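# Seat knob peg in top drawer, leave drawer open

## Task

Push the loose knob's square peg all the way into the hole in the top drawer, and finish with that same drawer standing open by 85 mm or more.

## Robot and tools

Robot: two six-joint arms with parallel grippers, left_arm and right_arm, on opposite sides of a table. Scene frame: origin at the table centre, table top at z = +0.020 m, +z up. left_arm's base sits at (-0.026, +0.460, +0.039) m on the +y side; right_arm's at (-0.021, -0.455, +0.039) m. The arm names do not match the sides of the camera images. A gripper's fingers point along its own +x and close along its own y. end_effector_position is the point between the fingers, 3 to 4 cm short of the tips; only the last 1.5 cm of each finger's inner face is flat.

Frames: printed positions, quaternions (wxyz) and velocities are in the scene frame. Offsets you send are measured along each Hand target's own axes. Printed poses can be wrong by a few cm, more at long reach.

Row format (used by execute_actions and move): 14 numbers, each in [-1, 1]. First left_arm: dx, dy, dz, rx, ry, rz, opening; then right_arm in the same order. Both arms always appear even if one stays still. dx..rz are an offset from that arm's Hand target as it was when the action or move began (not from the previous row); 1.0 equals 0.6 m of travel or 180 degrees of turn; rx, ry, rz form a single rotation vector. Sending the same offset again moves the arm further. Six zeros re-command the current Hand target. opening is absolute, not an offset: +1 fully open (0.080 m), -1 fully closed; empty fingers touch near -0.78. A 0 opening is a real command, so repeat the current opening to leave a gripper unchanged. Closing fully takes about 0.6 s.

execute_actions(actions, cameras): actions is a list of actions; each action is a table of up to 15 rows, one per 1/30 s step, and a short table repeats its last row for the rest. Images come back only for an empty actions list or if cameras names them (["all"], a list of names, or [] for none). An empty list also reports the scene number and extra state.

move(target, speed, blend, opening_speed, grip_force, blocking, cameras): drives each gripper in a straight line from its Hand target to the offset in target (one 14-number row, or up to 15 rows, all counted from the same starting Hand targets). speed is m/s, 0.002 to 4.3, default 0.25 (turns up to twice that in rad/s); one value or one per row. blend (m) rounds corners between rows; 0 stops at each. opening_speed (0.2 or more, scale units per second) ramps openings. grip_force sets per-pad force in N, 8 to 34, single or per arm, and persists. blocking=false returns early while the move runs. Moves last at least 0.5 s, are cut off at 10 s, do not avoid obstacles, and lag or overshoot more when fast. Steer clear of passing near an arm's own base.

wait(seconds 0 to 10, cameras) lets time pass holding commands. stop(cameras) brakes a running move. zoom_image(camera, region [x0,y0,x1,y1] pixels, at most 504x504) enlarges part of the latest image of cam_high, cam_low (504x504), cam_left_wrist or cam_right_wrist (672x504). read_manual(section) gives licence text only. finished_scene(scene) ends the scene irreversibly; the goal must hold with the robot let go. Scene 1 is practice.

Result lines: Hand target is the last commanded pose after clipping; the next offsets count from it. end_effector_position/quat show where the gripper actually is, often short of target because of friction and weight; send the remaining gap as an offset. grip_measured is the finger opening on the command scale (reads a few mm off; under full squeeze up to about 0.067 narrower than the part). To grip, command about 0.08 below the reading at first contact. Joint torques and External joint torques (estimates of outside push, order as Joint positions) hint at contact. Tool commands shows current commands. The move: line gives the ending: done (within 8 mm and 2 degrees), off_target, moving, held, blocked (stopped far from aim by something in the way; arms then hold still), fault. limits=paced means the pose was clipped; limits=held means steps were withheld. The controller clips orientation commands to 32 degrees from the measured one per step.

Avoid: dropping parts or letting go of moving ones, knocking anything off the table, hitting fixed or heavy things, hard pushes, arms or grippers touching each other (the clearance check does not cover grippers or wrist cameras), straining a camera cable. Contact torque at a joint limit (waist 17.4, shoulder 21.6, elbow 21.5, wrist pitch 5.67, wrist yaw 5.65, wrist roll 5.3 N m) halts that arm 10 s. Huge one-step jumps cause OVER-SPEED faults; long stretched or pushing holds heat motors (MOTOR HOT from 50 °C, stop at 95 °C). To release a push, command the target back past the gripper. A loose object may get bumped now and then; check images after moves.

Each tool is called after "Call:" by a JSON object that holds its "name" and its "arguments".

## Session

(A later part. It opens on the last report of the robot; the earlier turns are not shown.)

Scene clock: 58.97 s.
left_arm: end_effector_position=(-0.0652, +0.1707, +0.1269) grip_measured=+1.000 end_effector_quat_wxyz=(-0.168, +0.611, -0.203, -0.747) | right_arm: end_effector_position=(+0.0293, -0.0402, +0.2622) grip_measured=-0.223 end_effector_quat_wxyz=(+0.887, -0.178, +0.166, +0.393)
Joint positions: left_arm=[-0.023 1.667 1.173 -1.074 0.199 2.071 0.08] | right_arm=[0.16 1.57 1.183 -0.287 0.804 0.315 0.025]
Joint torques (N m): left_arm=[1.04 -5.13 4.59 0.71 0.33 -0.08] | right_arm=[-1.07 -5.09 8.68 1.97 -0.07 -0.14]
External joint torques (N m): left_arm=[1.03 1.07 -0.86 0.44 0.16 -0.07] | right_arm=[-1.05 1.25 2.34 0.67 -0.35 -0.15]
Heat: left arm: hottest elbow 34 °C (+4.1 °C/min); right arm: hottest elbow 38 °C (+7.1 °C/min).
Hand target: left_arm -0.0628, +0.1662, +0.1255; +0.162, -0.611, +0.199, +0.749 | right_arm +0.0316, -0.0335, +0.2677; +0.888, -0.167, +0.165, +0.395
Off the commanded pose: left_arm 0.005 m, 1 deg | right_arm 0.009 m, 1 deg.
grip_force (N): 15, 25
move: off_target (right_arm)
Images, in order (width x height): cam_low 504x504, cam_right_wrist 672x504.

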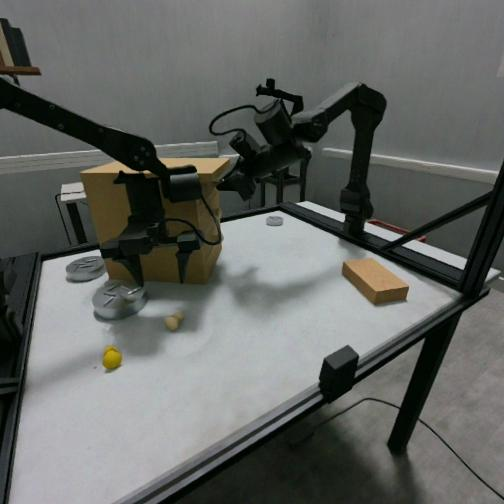

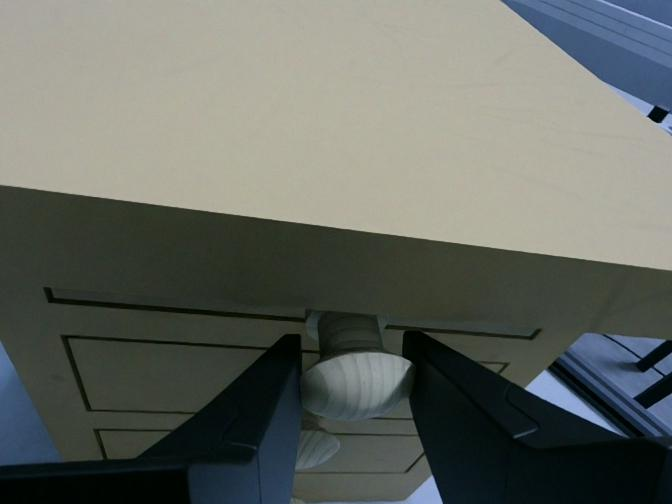

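Call:
{"name": "zoom_image", "arguments": {"camera": "cam_right_wrist", "region": [30, 260, 140, 320]}}

Call:
{"name": "zoom_image", "arguments": {"camera": "cam_right_wrist", "region": [470, 300, 580, 360]}}

Call:
{"name": "zoom_image", "arguments": {"camera": "cam_right_wrist", "region": [295, 300, 395, 420]}}

Scaled by 4.582 from the camera's 672x504 image, which has a finer 960x720 frame.

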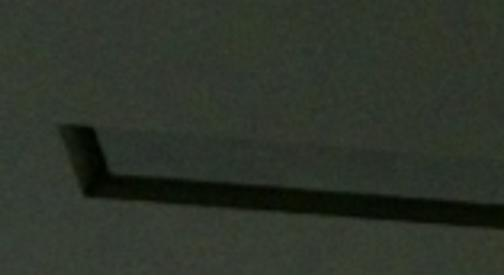

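Scaled by 4.582 from the camera's 672x504 image, which has a finer 960x720 frame.

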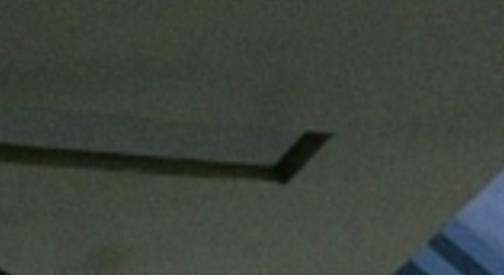

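Scaled by 4.200 from the camera's 672x504 image, which has a finer 960x720 frame.

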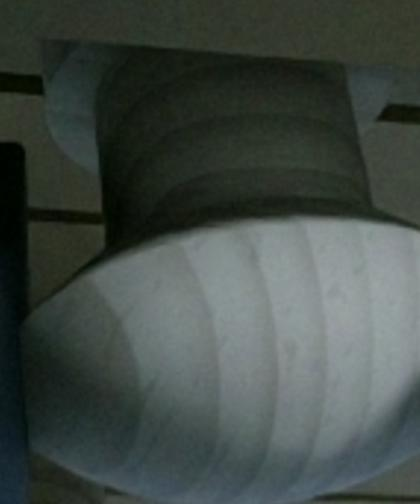

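Call:
{"name": "move", "arguments": {"target": [0,0,0,0,0,0,1.0,-0.0165,0.0001,-0.0081,0.0036,0.0015,-0.0074,-0.25], "speed": 0.03, "cameras": ["cam_low","cam_right_wrist"]}}

Scene clock: 64.60 s.
left_arm: end_effector_position=(-0.0652, +0.1707, +0.1269) grip_measured=+1.000 end_effector_quat_wxyz=(-0.168, +0.611, -0.203, -0.747) | right_arm: end_effector_position=(+0.0251, -0.0438, +0.2624) grip_measured=-0.223 end_effector_quat_wxyz=(+0.892, -0.172, +0.169, +0.383)
Joint positions: left_arm=[-0.023 1.667 1.173 -1.074 0.199 2.071 0.08] | right_arm=[0.179 1.57 1.188 -0.318 0.833 0.359 0.025]
Joint torques (N m): left_arm=[1.04 -5.12 4.57 0.71 0.33 -0.07] | right_arm=[0.23 -6.45 7.69 0.9 0.46 0.18]
External joint torques (N m): left_arm=[1.03 1.11 -0.97 0.4 0.16 -0.07] | right_arm=[0.27 -0.17 1.41 -0.37 0.16 0.16]
Motor temperatures (°C): left_arm=[29 34 35 32 31 33] | right_arm=[29 36 40 40 32 31]
Heat: left arm: hottest elbow 35 °C (+4.0 °C/min); right arm: hottest elbow 40 °C (+8.1 °C/min).
Hand target: left_arm -0.0628, +0.1662, +0.1255; +0.162, -0.611, +0.199, +0.749 | right_arm +0.0245, -0.0419, +0.2675; +0.893, -0.164, +0.167, +0.383
Off the commanded pose: left_arm 0.005 m, 1 deg | right_arm 0.006 m, 1 deg.
grip_force (N): 15, 25
move: done
Images, in order (width x height): cam_low 504x504, cam_right_wrist 672x504.

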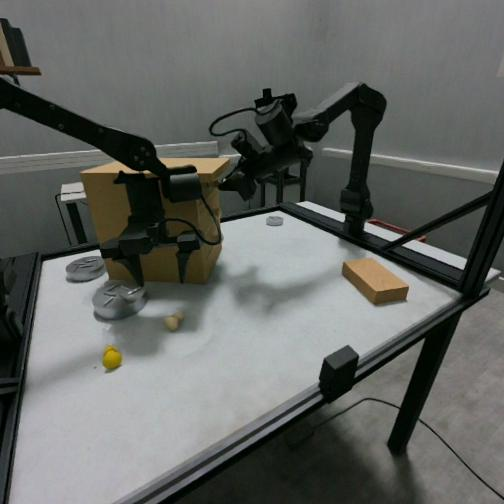

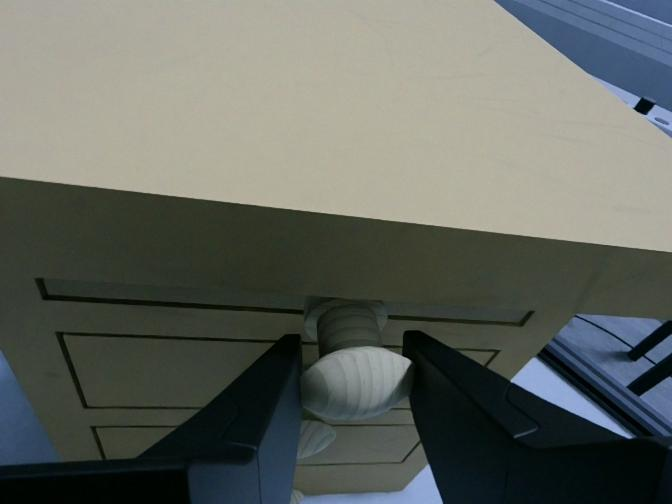

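Call:
{"name": "zoom_image", "arguments": {"camera": "cam_right_wrist", "region": [280, 220, 420, 330]}}

Call:
{"name": "zoom_image", "arguments": {"camera": "cam_right_wrist", "region": [20, 260, 130, 342]}}

Call:
{"name": "zoom_image", "arguments": {"camera": "cam_right_wrist", "region": [460, 290, 570, 372]}}

Call:
{"name": "zoom_image", "arguments": {"camera": "cam_low", "region": [203, 174, 229, 200]}}

Scaled by 3.600 from the camera's 672x504 image, which has a finer 960x720 frame.

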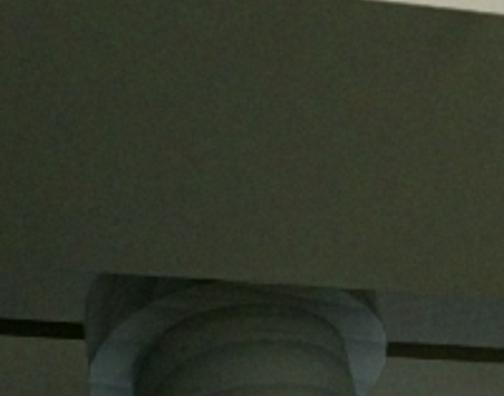

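Scaled by 4.582 from the camera's 672x504 image, which has a finer 960x720 frame.

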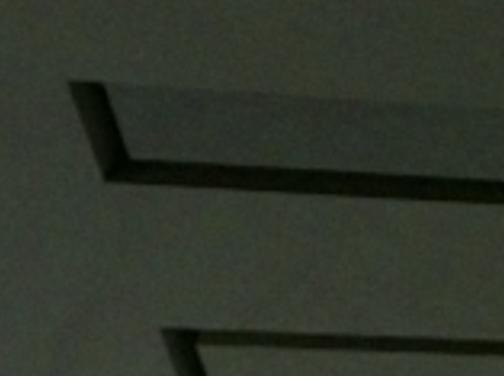

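Scaled by 4.582 from the camera's 672x504 image, which has a finer 960x720 frame.

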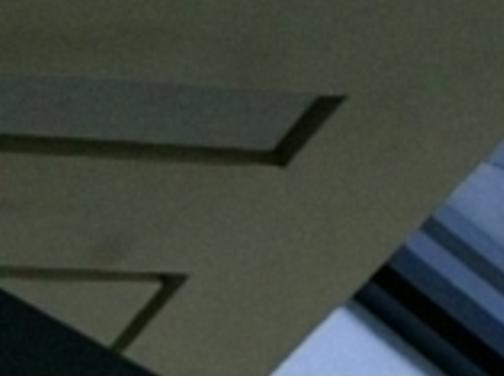

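Scaled by 19.385 from the camera's 504x504 image, which has a finer 720x720 frame.

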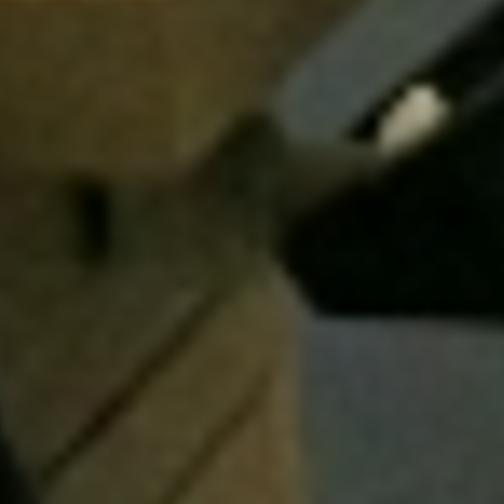

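Call:
{"name": "zoom_image", "arguments": {"camera": "cam_right_wrist", "region": [300, 235, 390, 305]}}

Call:
{"name": "zoom_image", "arguments": {"camera": "cam_low", "region": [203, 178, 223, 194]}}

Scaled by 5.600 from the camera's 672x504 image, which has a finer 960x720 frame.

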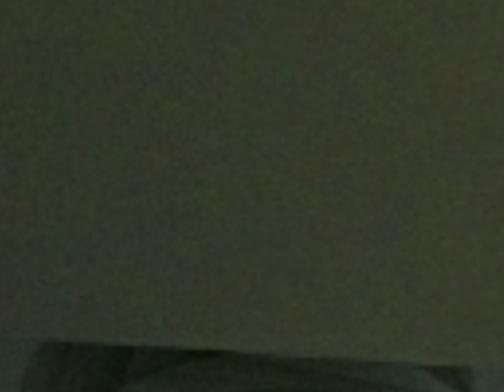

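Scaled by 25.200 from the camera's 504x504 image, which has a finer 720x720 frame.

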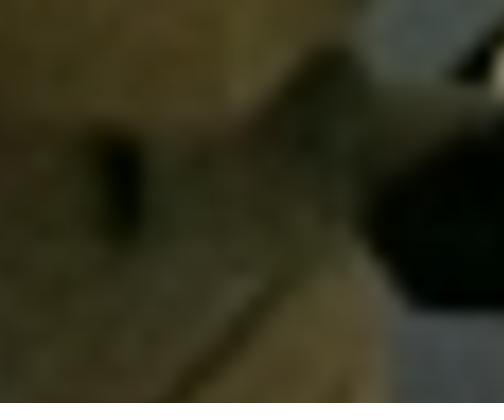

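Call:
{"name": "zoom_image", "arguments": {"camera": "cam_right_wrist", "region": [296, 230, 346, 305]}}

Call:
{"name": "zoom_image", "arguments": {"camera": "cam_right_wrist", "region": [340, 230, 390, 305]}}

Scaled by 6.720 from the camera's 672x504 image, which has a finer 960x720 frame.

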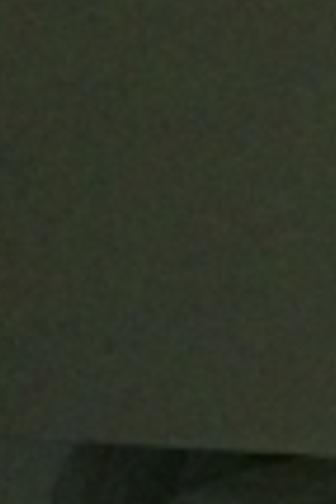

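Scaled by 6.720 from the camera's 672x504 image, which has a finer 960x720 frame.

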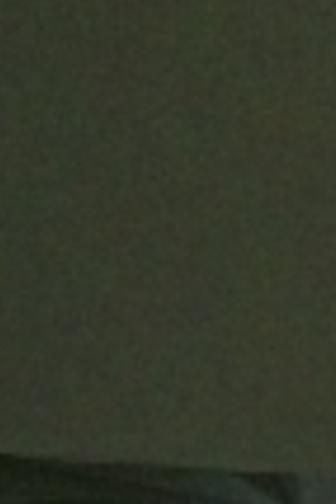

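Call:
{"name": "zoom_image", "arguments": {"camera": "cam_right_wrist", "region": [290, 280, 400, 362]}}

Scaled by 4.582 from the camera's 672x504 image, which has a finer 960x720 frame.

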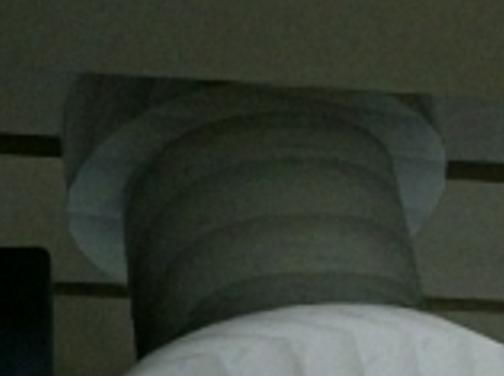

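Call:
{"name": "execute_actions", "arguments": {"actions": [], "cameras": ["cam_high","cam_low"]}}

Call:
{"name": "zoom_image", "arguments": {"camera": "cam_low", "region": [70, 145, 260, 295]}}

Scene clock: 68.23 s.
left_arm: end_effector_position=(-0.0652, +0.1707, +0.1269) grip_measured=+1.000 end_effector_quat_wxyz=(-0.168, +0.611, -0.203, -0.747) | right_arm: end_effector_position=(+0.0251, -0.0438, +0.2624) grip_measured=-0.223 end_effector_quat_wxyz=(+0.892, -0.172, +0.169, +0.383)
Joint positions: left_arm=[-0.023 1.667 1.173 -1.074 0.199 2.071 0.08] | right_arm=[0.179 1.57 1.188 -0.318 0.834 0.359 0.025]
Joint velocities: within noise
Joint torques (N m): left_arm=[1.05 -5.14 4.58 0.71 0.33 -0.07] | right_arm=[0.15 -6.53 7.78 0.9 0.52 0.17]
External joint torques (N m): left_arm=[1.06 1.03 -0.87 0.42 0.17 -0.07] | right_arm=[0.18 -0.31 1.56 -0.36 0.23 0.16]
Motor temperatures (°C): left_arm=[29 34 35 32 31 33] | right_arm=[29 36 40 39 32 31]
Heat: left arm: hottest elbow 35 °C (+4.1 °C/min); right arm: hottest elbow 40 °C (+7.1 °C/min).
Hand target: left_arm -0.0628, +0.1662, +0.1255; +0.162, -0.611, +0.199, +0.749 | right_arm +0.0246, -0.0419, +0.2676; +0.893, -0.164, +0.167, +0.383
Tool commands: left_gripper/opening=+1.0 right_gripper/opening=-0.25
Off the commanded pose: left_arm 0.005 m, 1 deg | right_arm 0.006 m, 1 deg.
grip_force (N): 15, 25
Images, in order (width x height): cam_high 504x504, cam_low 504x504.

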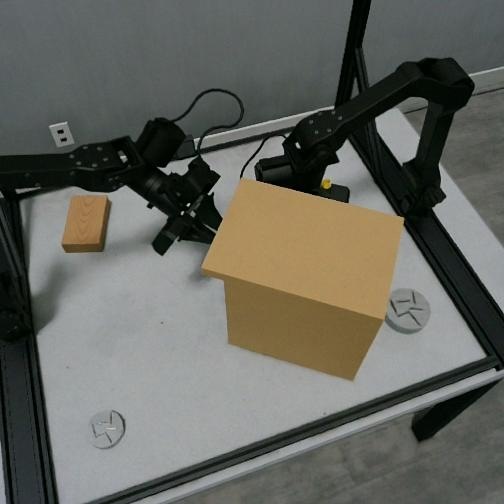

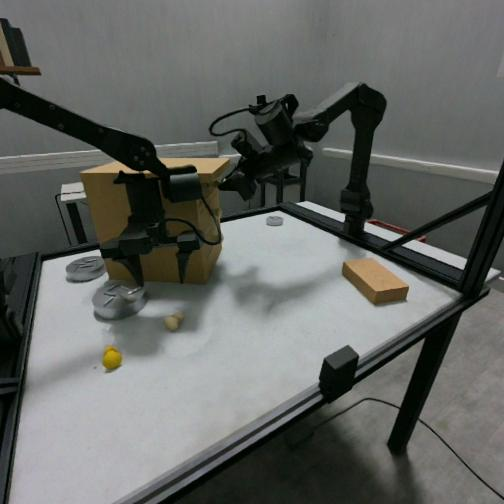

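Scaled by 2.653 from the camera's 504x504 image, which has a finer 720x720 frame.

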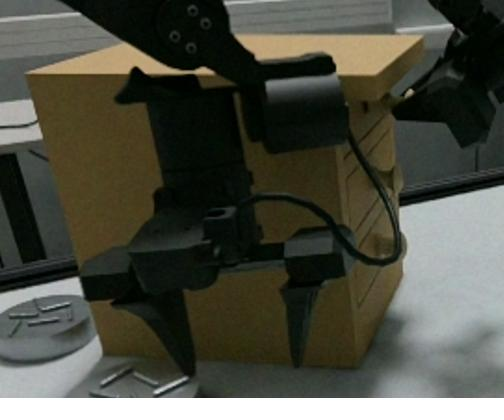

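Call:
{"name": "zoom_image", "arguments": {"camera": "cam_low", "region": [180, 150, 240, 210]}}

Scaled by 8.400 from the camera's 504x504 image, which has a finer 720x720 frame.

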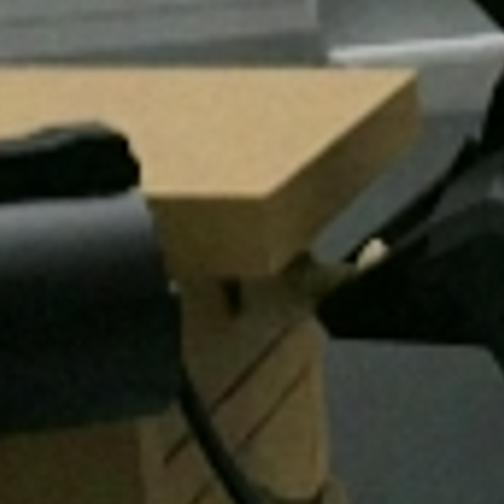

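Call:
{"name": "move", "arguments": {"target": [0,0,0,0,0,0,1.0,0.0004,0.0078,-0.0012,-0.0076,-0.0003,-0.0035,-0.25], "speed": 0.03, "cameras": ["cam_low","cam_right_wrist"]}}

Call:
{"name": "zoom_image", "arguments": {"camera": "cam_right_wrist", "region": [20, 260, 130, 342]}}

Call:
{"name": "zoom_image", "arguments": {"camera": "cam_right_wrist", "region": [470, 290, 580, 372]}}

Call:
{"name": "zoom_image", "arguments": {"camera": "cam_low", "region": [203, 174, 229, 200]}}

Scene clock: 72.57 s.
left_arm: end_effector_position=(-0.0652, +0.1707, +0.1269) grip_measured=+1.000 end_effector_quat_wxyz=(-0.168, +0.611, -0.203, -0.747) | right_arm: end_effector_position=(+0.0219, -0.0413, +0.2621) grip_measured=-0.223 end_effector_quat_wxyz=(+0.893, -0.178, +0.164, +0.380)
Joint positions: left_arm=[-0.023 1.667 1.173 -1.074 0.199 2.071 0.08] | right_arm=[0.191 1.587 1.204 -0.326 0.853 0.358 0.025]
Joint torques (N m): left_arm=[1.05 -5.14 4.57 0.71 0.33 -0.08] | right_arm=[0.14 -6.24 7.65 0.83 0.5 -0.11]
External joint torques (N m): left_arm=[1.05 1.11 -0.95 0.42 0.16 -0.08] | right_arm=[0.13 0.07 1.42 -0.42 0.2 -0.12]
Heat: left arm: hottest shoulder 35 °C (+4.0 °C/min); right arm: hottest elbow 41 °C (+7.1 °C/min).
Hand target: left_arm -0.0628, +0.1662, +0.1255; +0.162, -0.611, +0.199, +0.749 | right_arm +0.0210, -0.0390, +0.2662; +0.894, -0.175, +0.161, +0.380
Off the commanded pose: left_arm 0.005 m, 1 deg | right_arm 0.005 m, 0 deg.
grip_force (N): 15, 25
move: done
Images, in order (width x height): cam_low 504x504, cam_right_wrist 672x504.

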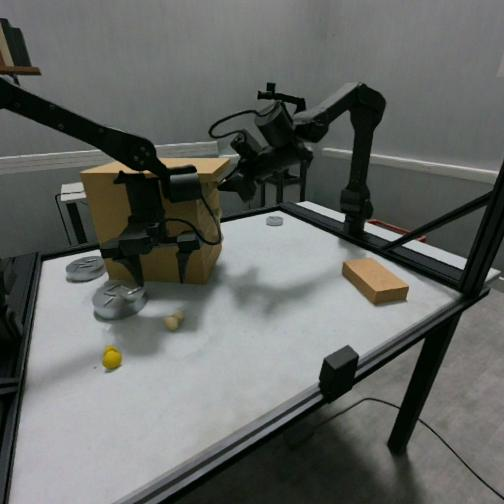

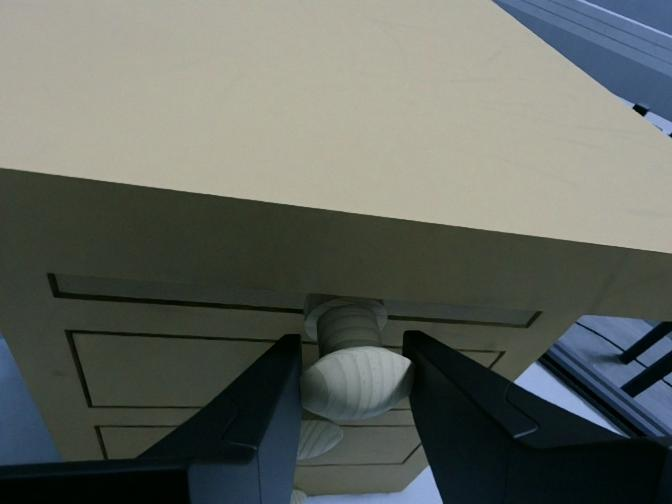

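Scaled by 4.582 from the camera's 672x504 image, which has a finer 960x720 frame.

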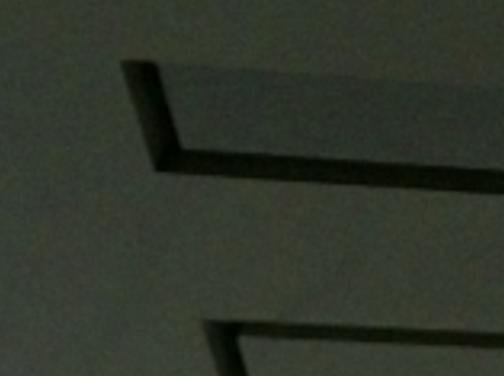

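Scaled by 4.582 from the camera's 672x504 image, which has a finer 960x720 frame.

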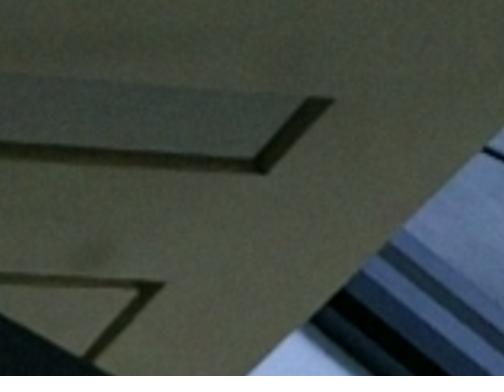

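Scaled by 19.385 from the camera's 504x504 image, which has a finer 720x720 frame.

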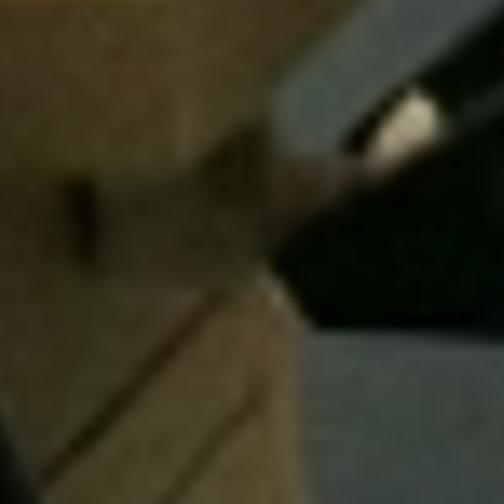

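Call:
{"name": "zoom_image", "arguments": {"camera": "cam_low", "region": [203, 178, 223, 194]}}

Call:
{"name": "zoom_image", "arguments": {"camera": "cam_low", "region": [204, 180, 214, 190]}}

Call:
{"name": "zoom_image", "arguments": {"camera": "cam_right_wrist", "region": [290, 280, 400, 362]}}

Scaled by 25.200 from the camera's 504x504 image, which has a finer 720x720 frame.

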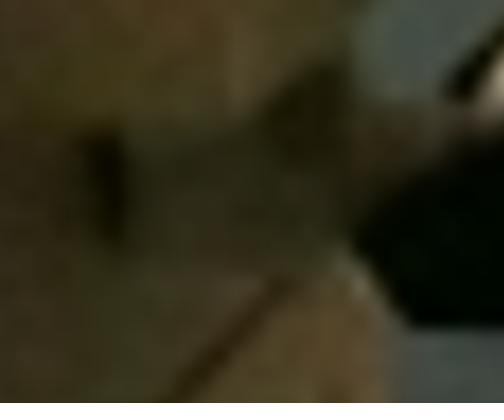

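Scaled by 50.400 from the camera's 504x504 image, which has a finer 720x720 frame.

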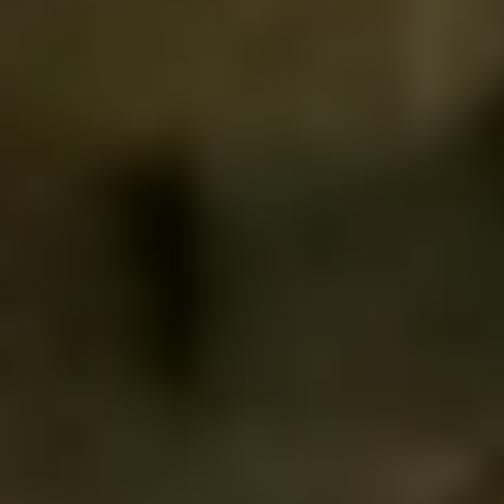

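Scaled by 4.582 from the camera's 672x504 image, which has a finer 960x720 frame.

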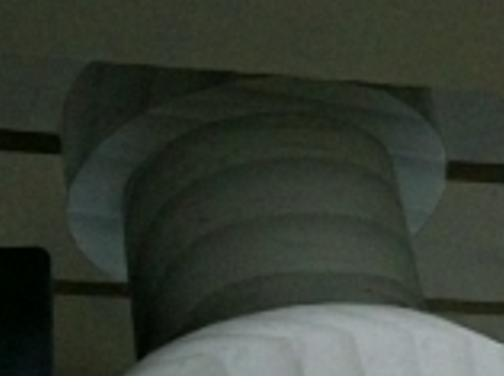

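Call:
{"name": "move", "arguments": {"target": [0,0,0,0,0,0,1.0,0.0074,0.0015,0.0038,-0.0035,-0.0001,-0.0016,-0.25], "speed": 0.03, "cameras": ["cam_low","cam_right_wrist"]}}

Call:
{"name": "zoom_image", "arguments": {"camera": "cam_low", "region": [203, 178, 223, 194]}}

Call:
{"name": "zoom_image", "arguments": {"camera": "cam_right_wrist", "region": [290, 280, 400, 362]}}

Scene clock: 75.43 s.
left_arm: end_effector_position=(-0.0652, +0.1707, +0.1269) grip_measured=+1.000 end_effector_quat_wxyz=(-0.168, +0.611, -0.203, -0.747) | right_arm: end_effector_position=(+0.0226, -0.0375, +0.2616) grip_measured=-0.223 end_effector_quat_wxyz=(+0.892, -0.186, +0.161, +0.380)
Joint positions: left_arm=[-0.023 1.667 1.173 -1.074 0.199 2.071 0.08] | right_arm=[0.188 1.602 1.218 -0.327 0.853 0.341 0.025]
Joint torques (N m): left_arm=[1.04 -5.12 4.57 0.71 0.33 -0.07] | right_arm=[-0.27 -6.4 7.74 1.25 0.48 -0.11]
External joint torques (N m): left_arm=[1.04 1.03 -0.86 0.44 0.16 -0.07] | right_arm=[-0.29 0.05 1.5 0 0.19 -0.12]
Heat: left arm: hottest shoulder 35 °C (+4.0 °C/min); right arm: hottest elbow 40 °C (+6.1 °C/min).
Hand target: left_arm -0.0628, +0.1662, +0.1255; +0.162, -0.611, +0.199, +0.749 | right_arm +0.0237, -0.0347, +0.2661; +0.894, -0.181, +0.158, +0.379
Off the commanded pose: left_arm 0.005 m, 1 deg | right_arm 0.006 m, 1 deg.
grip_force (N): 15, 25
move: done
Images, in order (width x height): cam_low 504x504, cam_right_wrist 672x504.

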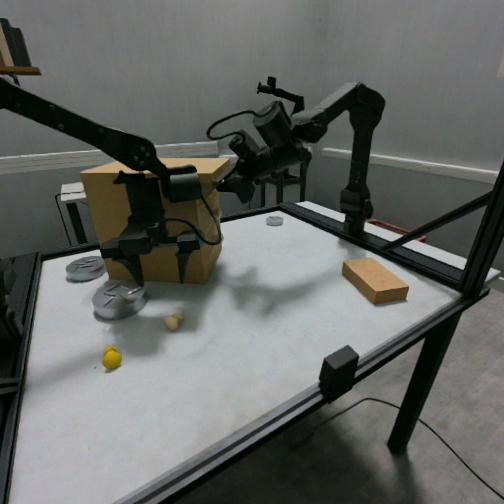

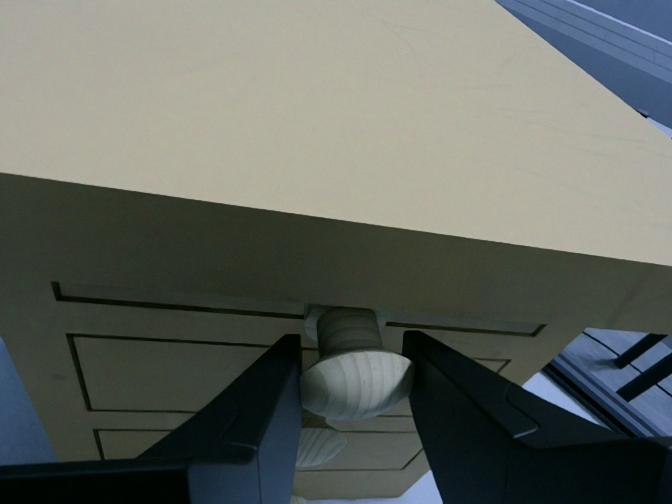

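Scaled by 25.200 from the camera's 504x504 image, which has a finer 720x720 frame.

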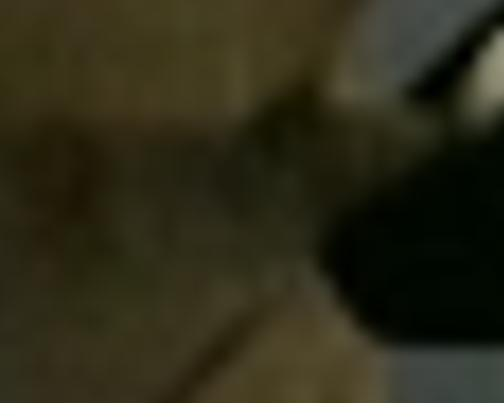

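Scaled by 4.582 from the camera's 672x504 image, which has a finer 960x720 frame.

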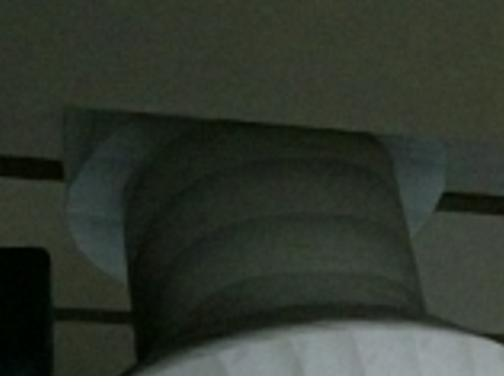

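Call:
{"name": "zoom_image", "arguments": {"camera": "cam_right_wrist", "region": [20, 260, 130, 342]}}

Call:
{"name": "zoom_image", "arguments": {"camera": "cam_right_wrist", "region": [470, 290, 580, 372]}}

Scaled by 4.582 from the camera's 672x504 image, which has a finer 960x720 frame.

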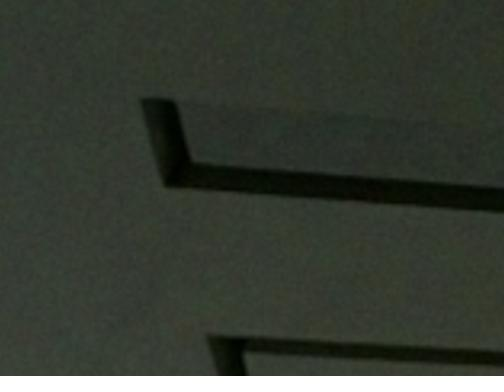

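Scaled by 4.582 from the camera's 672x504 image, which has a finer 960x720 frame.

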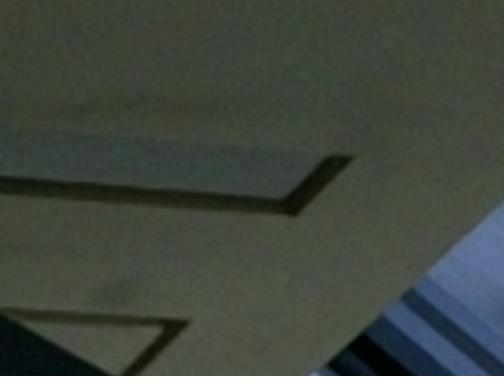

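Call:
{"name": "move", "arguments": {"target": [0,0,0,0,0,0,1.0,-0.0063,-0.0063,-0.002,0.0025,0.0001,0.0012,-0.25], "speed": 0.03, "cameras": ["cam_low","cam_right_wrist"]}}

Call:
{"name": "zoom_image", "arguments": {"camera": "cam_right_wrist", "region": [20, 260, 130, 342]}}

Call:
{"name": "zoom_image", "arguments": {"camera": "cam_right_wrist", "region": [470, 290, 580, 372]}}

Call:
{"name": "zoom_image", "arguments": {"camera": "cam_low", "region": [203, 178, 223, 194]}}

Scene clock: 79.63 s.
left_arm: end_effector_position=(-0.0652, +0.1707, +0.1269) grip_measured=+1.000 end_effector_quat_wxyz=(-0.168, +0.611, -0.203, -0.747) | right_arm: end_effector_position=(+0.0226, -0.0379, +0.2627) grip_measured=-0.223 end_effector_quat_wxyz=(+0.892, -0.185, +0.161, +0.380)
Joint positions: left_arm=[-0.023 1.667 1.173 -1.074 0.199 2.071 0.08] | right_arm=[0.188 1.599 1.218 -0.327 0.853 0.341 0.025]
Joint torques (N m): left_arm=[1.03 -5.13 4.58 0.7 0.34 -0.07] | right_arm=[-0.25 -8.78 6.03 0.94 0.4 0.15]
External joint torques (N m): left_arm=[1.03 1.01 -0.83 0.43 0.17 -0.07] | right_arm=[-0.24 -2.34 -0.23 -0.31 0.09 0.14]
Heat: left arm: hottest shoulder 35 °C (+4.0 °C/min); right arm: hottest elbow 40 °C (+5.0 °C/min).
Hand target: left_arm -0.0628, +0.1662, +0.1255; +0.162, -0.611, +0.199, +0.749 | right_arm +0.0238, -0.0400, +0.2672; +0.894, -0.177, +0.160, +0.380
Off the commanded pose: left_arm 0.005 m, 1 deg | right_arm 0.005 m, 1 deg.
grip_force (N): 15, 25
move: done
Images, in order (width x height): cam_low 504x504, cam_right_wrist 672x504.

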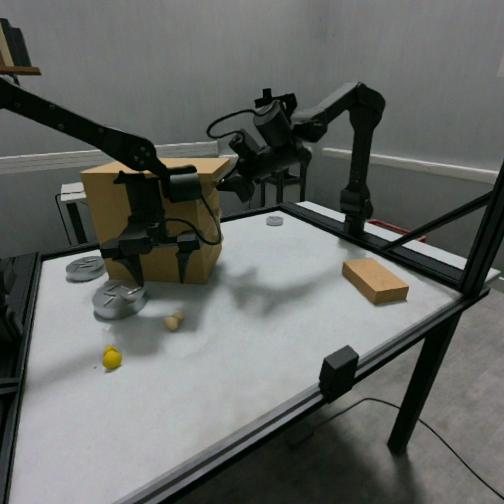

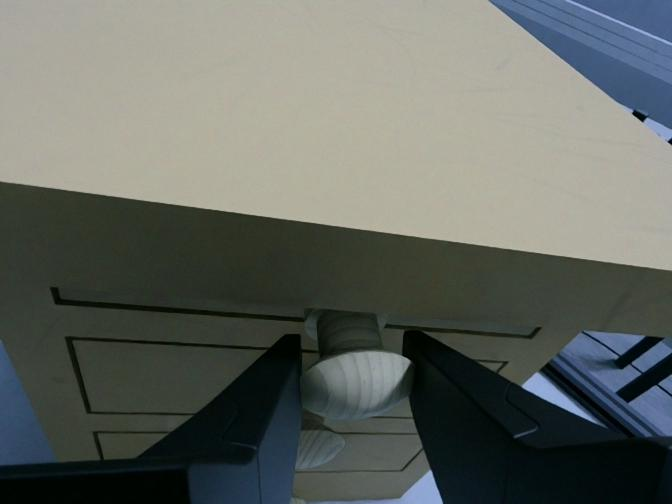

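Scaled by 4.582 from the camera's 672x504 image, which has a finer 960x720 frame.

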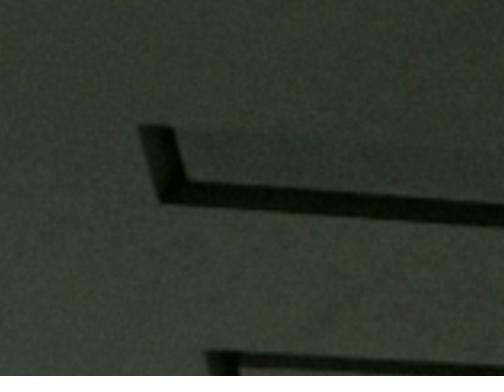

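Scaled by 4.582 from the camera's 672x504 image, which has a finer 960x720 frame.

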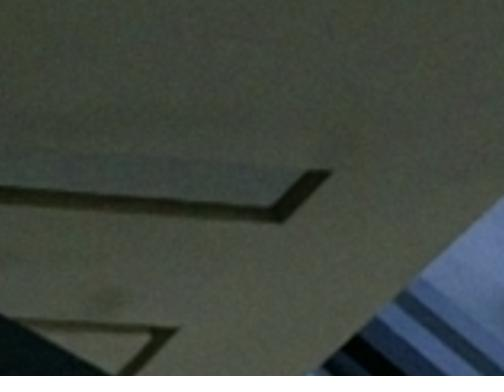

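Scaled by 25.200 from the camera's 504x504 image, which has a finer 720x720 frame.

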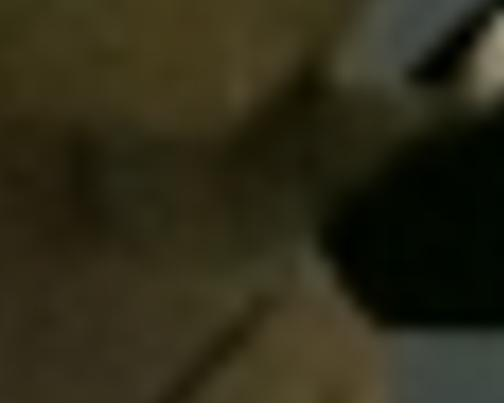

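Call:
{"name": "wait", "arguments": {"seconds": 0, "cameras": ["cam_left_wrist"]}}

Scene clock: 81.40 s.
left_arm: end_effector_position=(-0.0652, +0.1707, +0.1269) grip_measured=+1.000 end_effector_quat_wxyz=(-0.168, +0.611, -0.203, -0.747) | right_arm: end_effector_position=(+0.0226, -0.0379, +0.2627) grip_measured=-0.223 end_effector_quat_wxyz=(+0.892, -0.185, +0.161, +0.380)
Joint positions: left_arm=[-0.023 1.667 1.173 -1.074 0.199 2.071 0.08] | right_arm=[0.188 1.599 1.218 -0.327 0.853 0.341 0.025]
Joint torques (N m): left_arm=[1.04 -5.13 4.58 0.7 0.33 -0.07] | right_arm=[-0.2 -8.69 5.83 0.91 0.29 0.1]
External joint torques (N m): left_arm=[1.04 1.09 -0.92 0.42 0.16 -0.07] | right_arm=[-0.24 -2.23 -0.42 -0.34 -0.01 0.09]
Heat: left arm: hottest shoulder 35 °C (+4.0 °C/min); right arm: hottest elbow 40 °C (+5.1 °C/min).
Hand target: left_arm -0.0628, +0.1662, +0.1255; +0.162, -0.611, +0.199, +0.749 | right_arm +0.0238, -0.0400, +0.2672; +0.894, -0.177, +0.160, +0.380
Tool commands: left_gripper/opening=+1.0 right_gripper/opening=-0.25
Off the commanded pose: left_arm 0.005 m, 1 deg | right_arm 0.005 m, 1 deg.
grip_force (N): 15, 25
Images, in order (width x height): cam_left_wrist 672x504.

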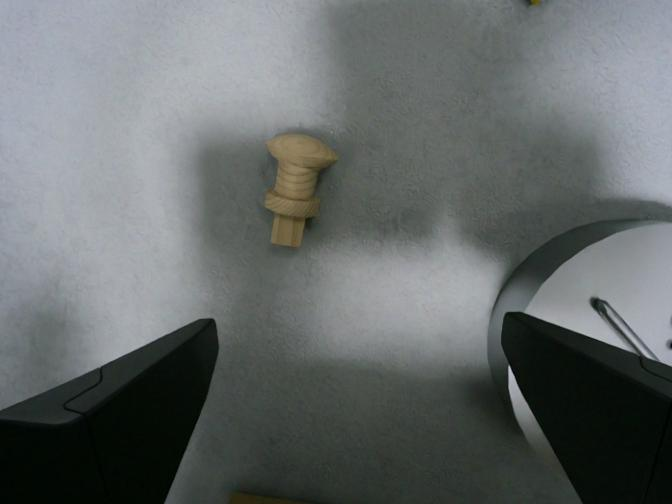

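Call:
{"name": "move", "arguments": {"target": [0,0,0,0,0,0,1.0,0.001,-0.0042,-0.0022,0.0015,0,0.0007,-0.25], "speed": 0.03, "cameras": ["cam_low","cam_right_wrist"]}}

Call:
{"name": "zoom_image", "arguments": {"camera": "cam_right_wrist", "region": [20, 260, 130, 342]}}

Call:
{"name": "zoom_image", "arguments": {"camera": "cam_right_wrist", "region": [470, 290, 580, 372]}}

Call:
{"name": "zoom_image", "arguments": {"camera": "cam_low", "region": [203, 178, 223, 194]}}

Scene clock: 88.03 s.
left_arm: end_effector_position=(-0.0652, +0.1707, +0.1269) grip_measured=+1.000 end_effector_quat_wxyz=(-0.168, +0.611, -0.203, -0.747) | right_arm: end_effector_position=(+0.0247, -0.0401, +0.2623) grip_measured=-0.223 end_effector_quat_wxyz=(+0.892, -0.183, +0.162, +0.380)
Joint positions: left_arm=[-0.023 1.667 1.173 -1.074 0.199 2.071 0.08] | right_arm=[0.182 1.59 1.207 -0.322 0.849 0.341 0.025]
Joint torques (N m): left_arm=[1.05 -5.13 4.58 0.71 0.33 -0.08] | right_arm=[-0.29 -8.58 5.91 1.23 0.28 0.08]
External joint torques (N m): left_arm=[1.04 1.08 -0.91 0.42 0.16 -0.07] | right_arm=[-0.27 -2.28 -0.28 -0.01 -0.02 0.07]
Heat: left arm: hottest elbow 36 °C (+3.0 °C/min); right arm: hottest elbow 39 °C (+4.1 °C/min).
Hand target: left_arm -0.0628, +0.1662, +0.1255; +0.162, -0.611, +0.199, +0.749 | right_arm +0.0258, -0.0418, +0.2666; +0.894, -0.175, +0.161, +0.381
Off the commanded pose: left_arm 0.005 m, 1 deg | right_arm 0.005 m, 1 deg.
grip_force (N): 15, 25
move: done
Images, in order (width x height): cam_low 504x504, cam_right_wrist 672x504.

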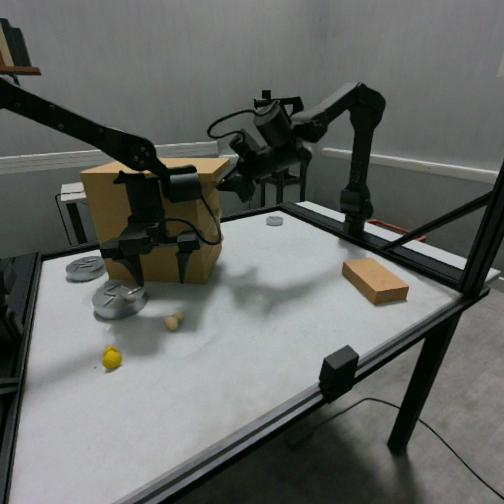

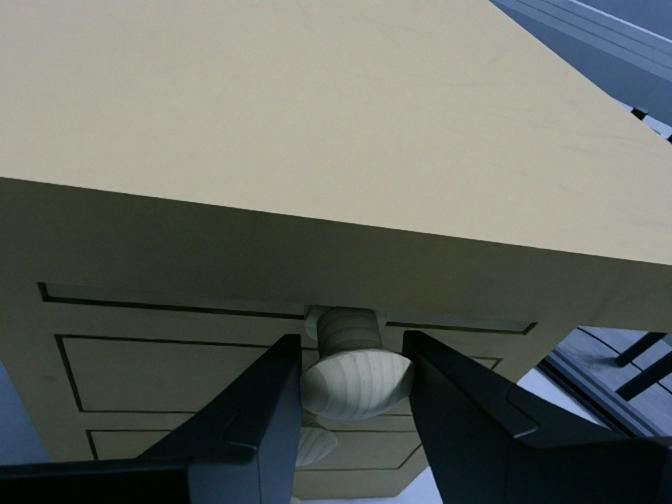

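Scaled by 4.582 from the camera's 672x504 image, which has a finer 960x720 frame.

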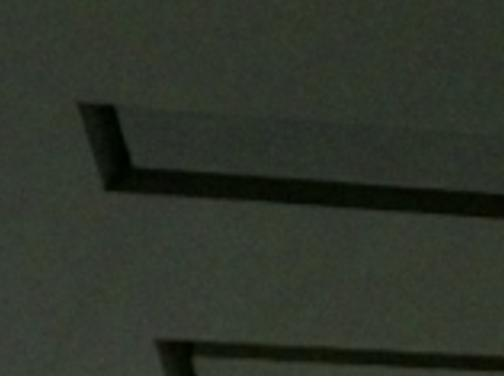

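Scaled by 4.582 from the camera's 672x504 image, which has a finer 960x720 frame.

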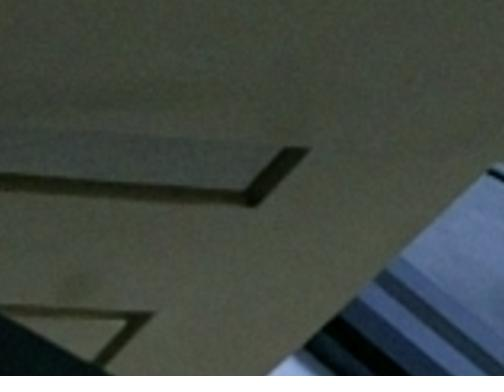

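Scaled by 25.200 from the camera's 504x504 image, which has a finer 720x720 frame.

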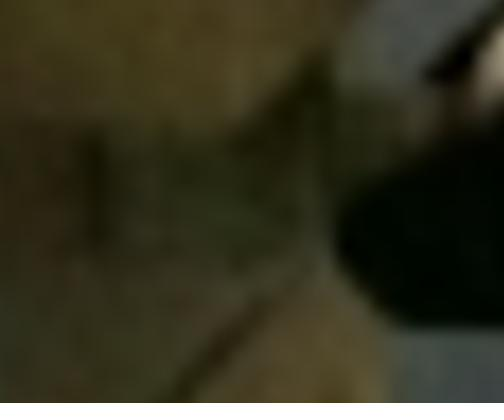

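Call:
{"name": "move", "arguments": {"target": [0,0,0,0,0,0,1.0,0.0071,0.0052,0.0042,0.001,0,0.0005,-0.25], "speed": 0.03, "cameras": ["cam_low","cam_right_wrist"]}}

Call:
{"name": "zoom_image", "arguments": {"camera": "cam_low", "region": [203, 178, 223, 194]}}

Call:
{"name": "zoom_image", "arguments": {"camera": "cam_right_wrist", "region": [290, 280, 400, 362]}}

Call:
{"name": "zoom_image", "arguments": {"camera": "cam_right_wrist", "region": [20, 260, 130, 342]}}

Call:
{"name": "zoom_image", "arguments": {"camera": "cam_right_wrist", "region": [470, 290, 580, 372]}}

Scene clock: 90.43 s.
left_arm: end_effector_position=(-0.0652, +0.1707, +0.1269) grip_measured=+1.000 end_effector_quat_wxyz=(-0.168, +0.611, -0.203, -0.747) | right_arm: end_effector_position=(+0.0257, -0.0395, +0.2624) grip_measured=-0.223 end_effector_quat_wxyz=(+0.892, -0.181, +0.163, +0.380)
Joint positions: left_arm=[-0.023 1.667 1.173 -1.074 0.199 2.071 0.08] | right_arm=[0.178 1.59 1.206 -0.317 0.844 0.341 0.025]
Joint torques (N m): left_arm=[1.06 -5.13 4.59 0.71 0.33 -0.08] | right_arm=[-0.43 -6.1 7.62 1.38 0.23 0.04]
External joint torques (N m): left_arm=[1.06 1.01 -0.85 0.42 0.16 -0.07] | right_arm=[-0.43 0.37 1.3 0.11 -0.07 0.03]
Heat: left arm: hottest elbow 36 °C (+3.0 °C/min); right arm: hottest elbow 39 °C (+4.0 °C/min).
Hand target: left_arm -0.0628, +0.1662, +0.1255; +0.162, -0.611, +0.199, +0.749 | right_arm +0.0267, -0.0361, +0.2663; +0.894, -0.173, +0.162, +0.381
Off the commanded pose: left_arm 0.005 m, 1 deg | right_arm 0.005 m, 1 deg.
grip_force (N): 15, 25
move: done
Images, in order (width x height): cam_low 504x504, cam_right_wrist 672x504.

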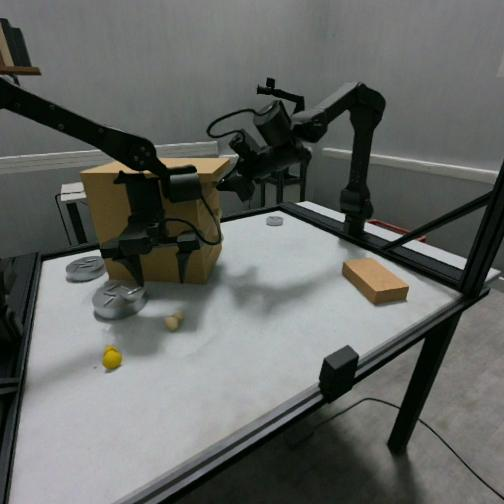

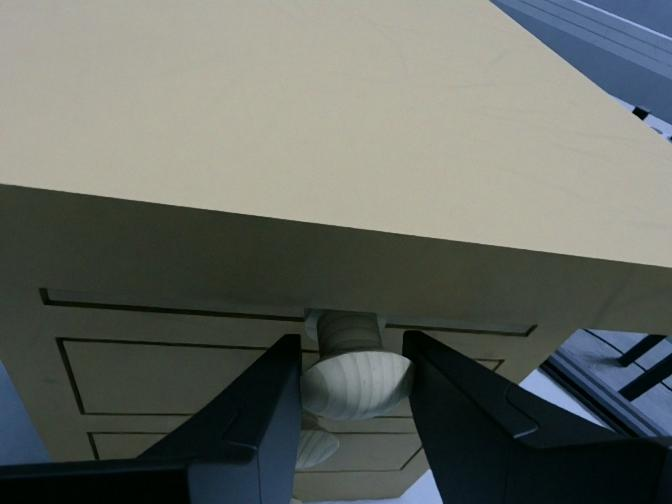

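Scaled by 25.200 from the camera's 504x504 image, which has a finer 720x720 frame.

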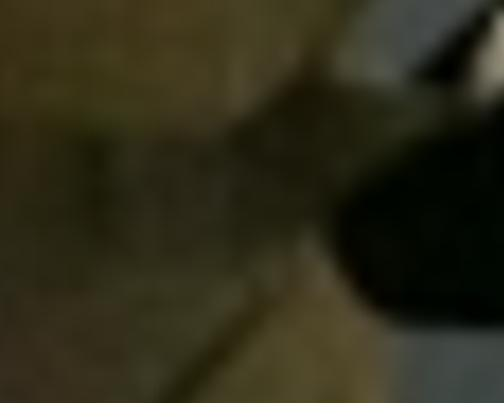

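Scaled by 4.582 from the camera's 672x504 image, which has a finer 960x720 frame.

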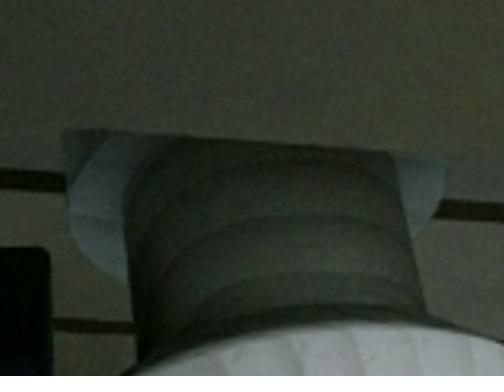

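Scaled by 4.582 from the camera's 672x504 image, which has a finer 960x720 frame.

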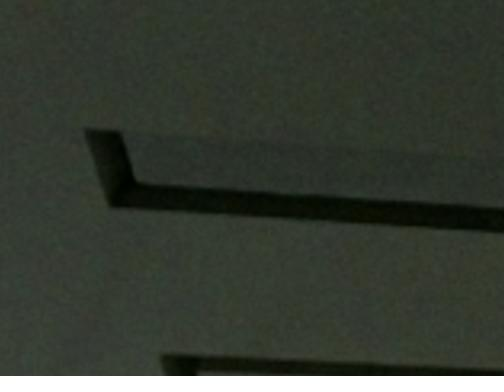

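Scaled by 4.582 from the camera's 672x504 image, which has a finer 960x720 frame.

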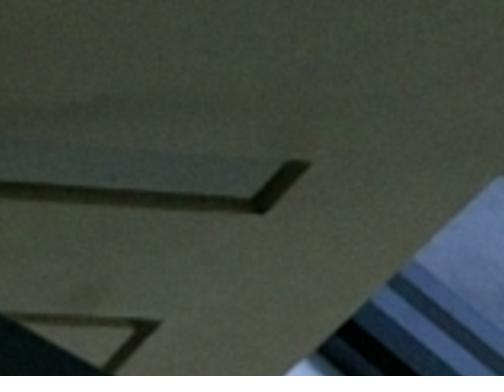

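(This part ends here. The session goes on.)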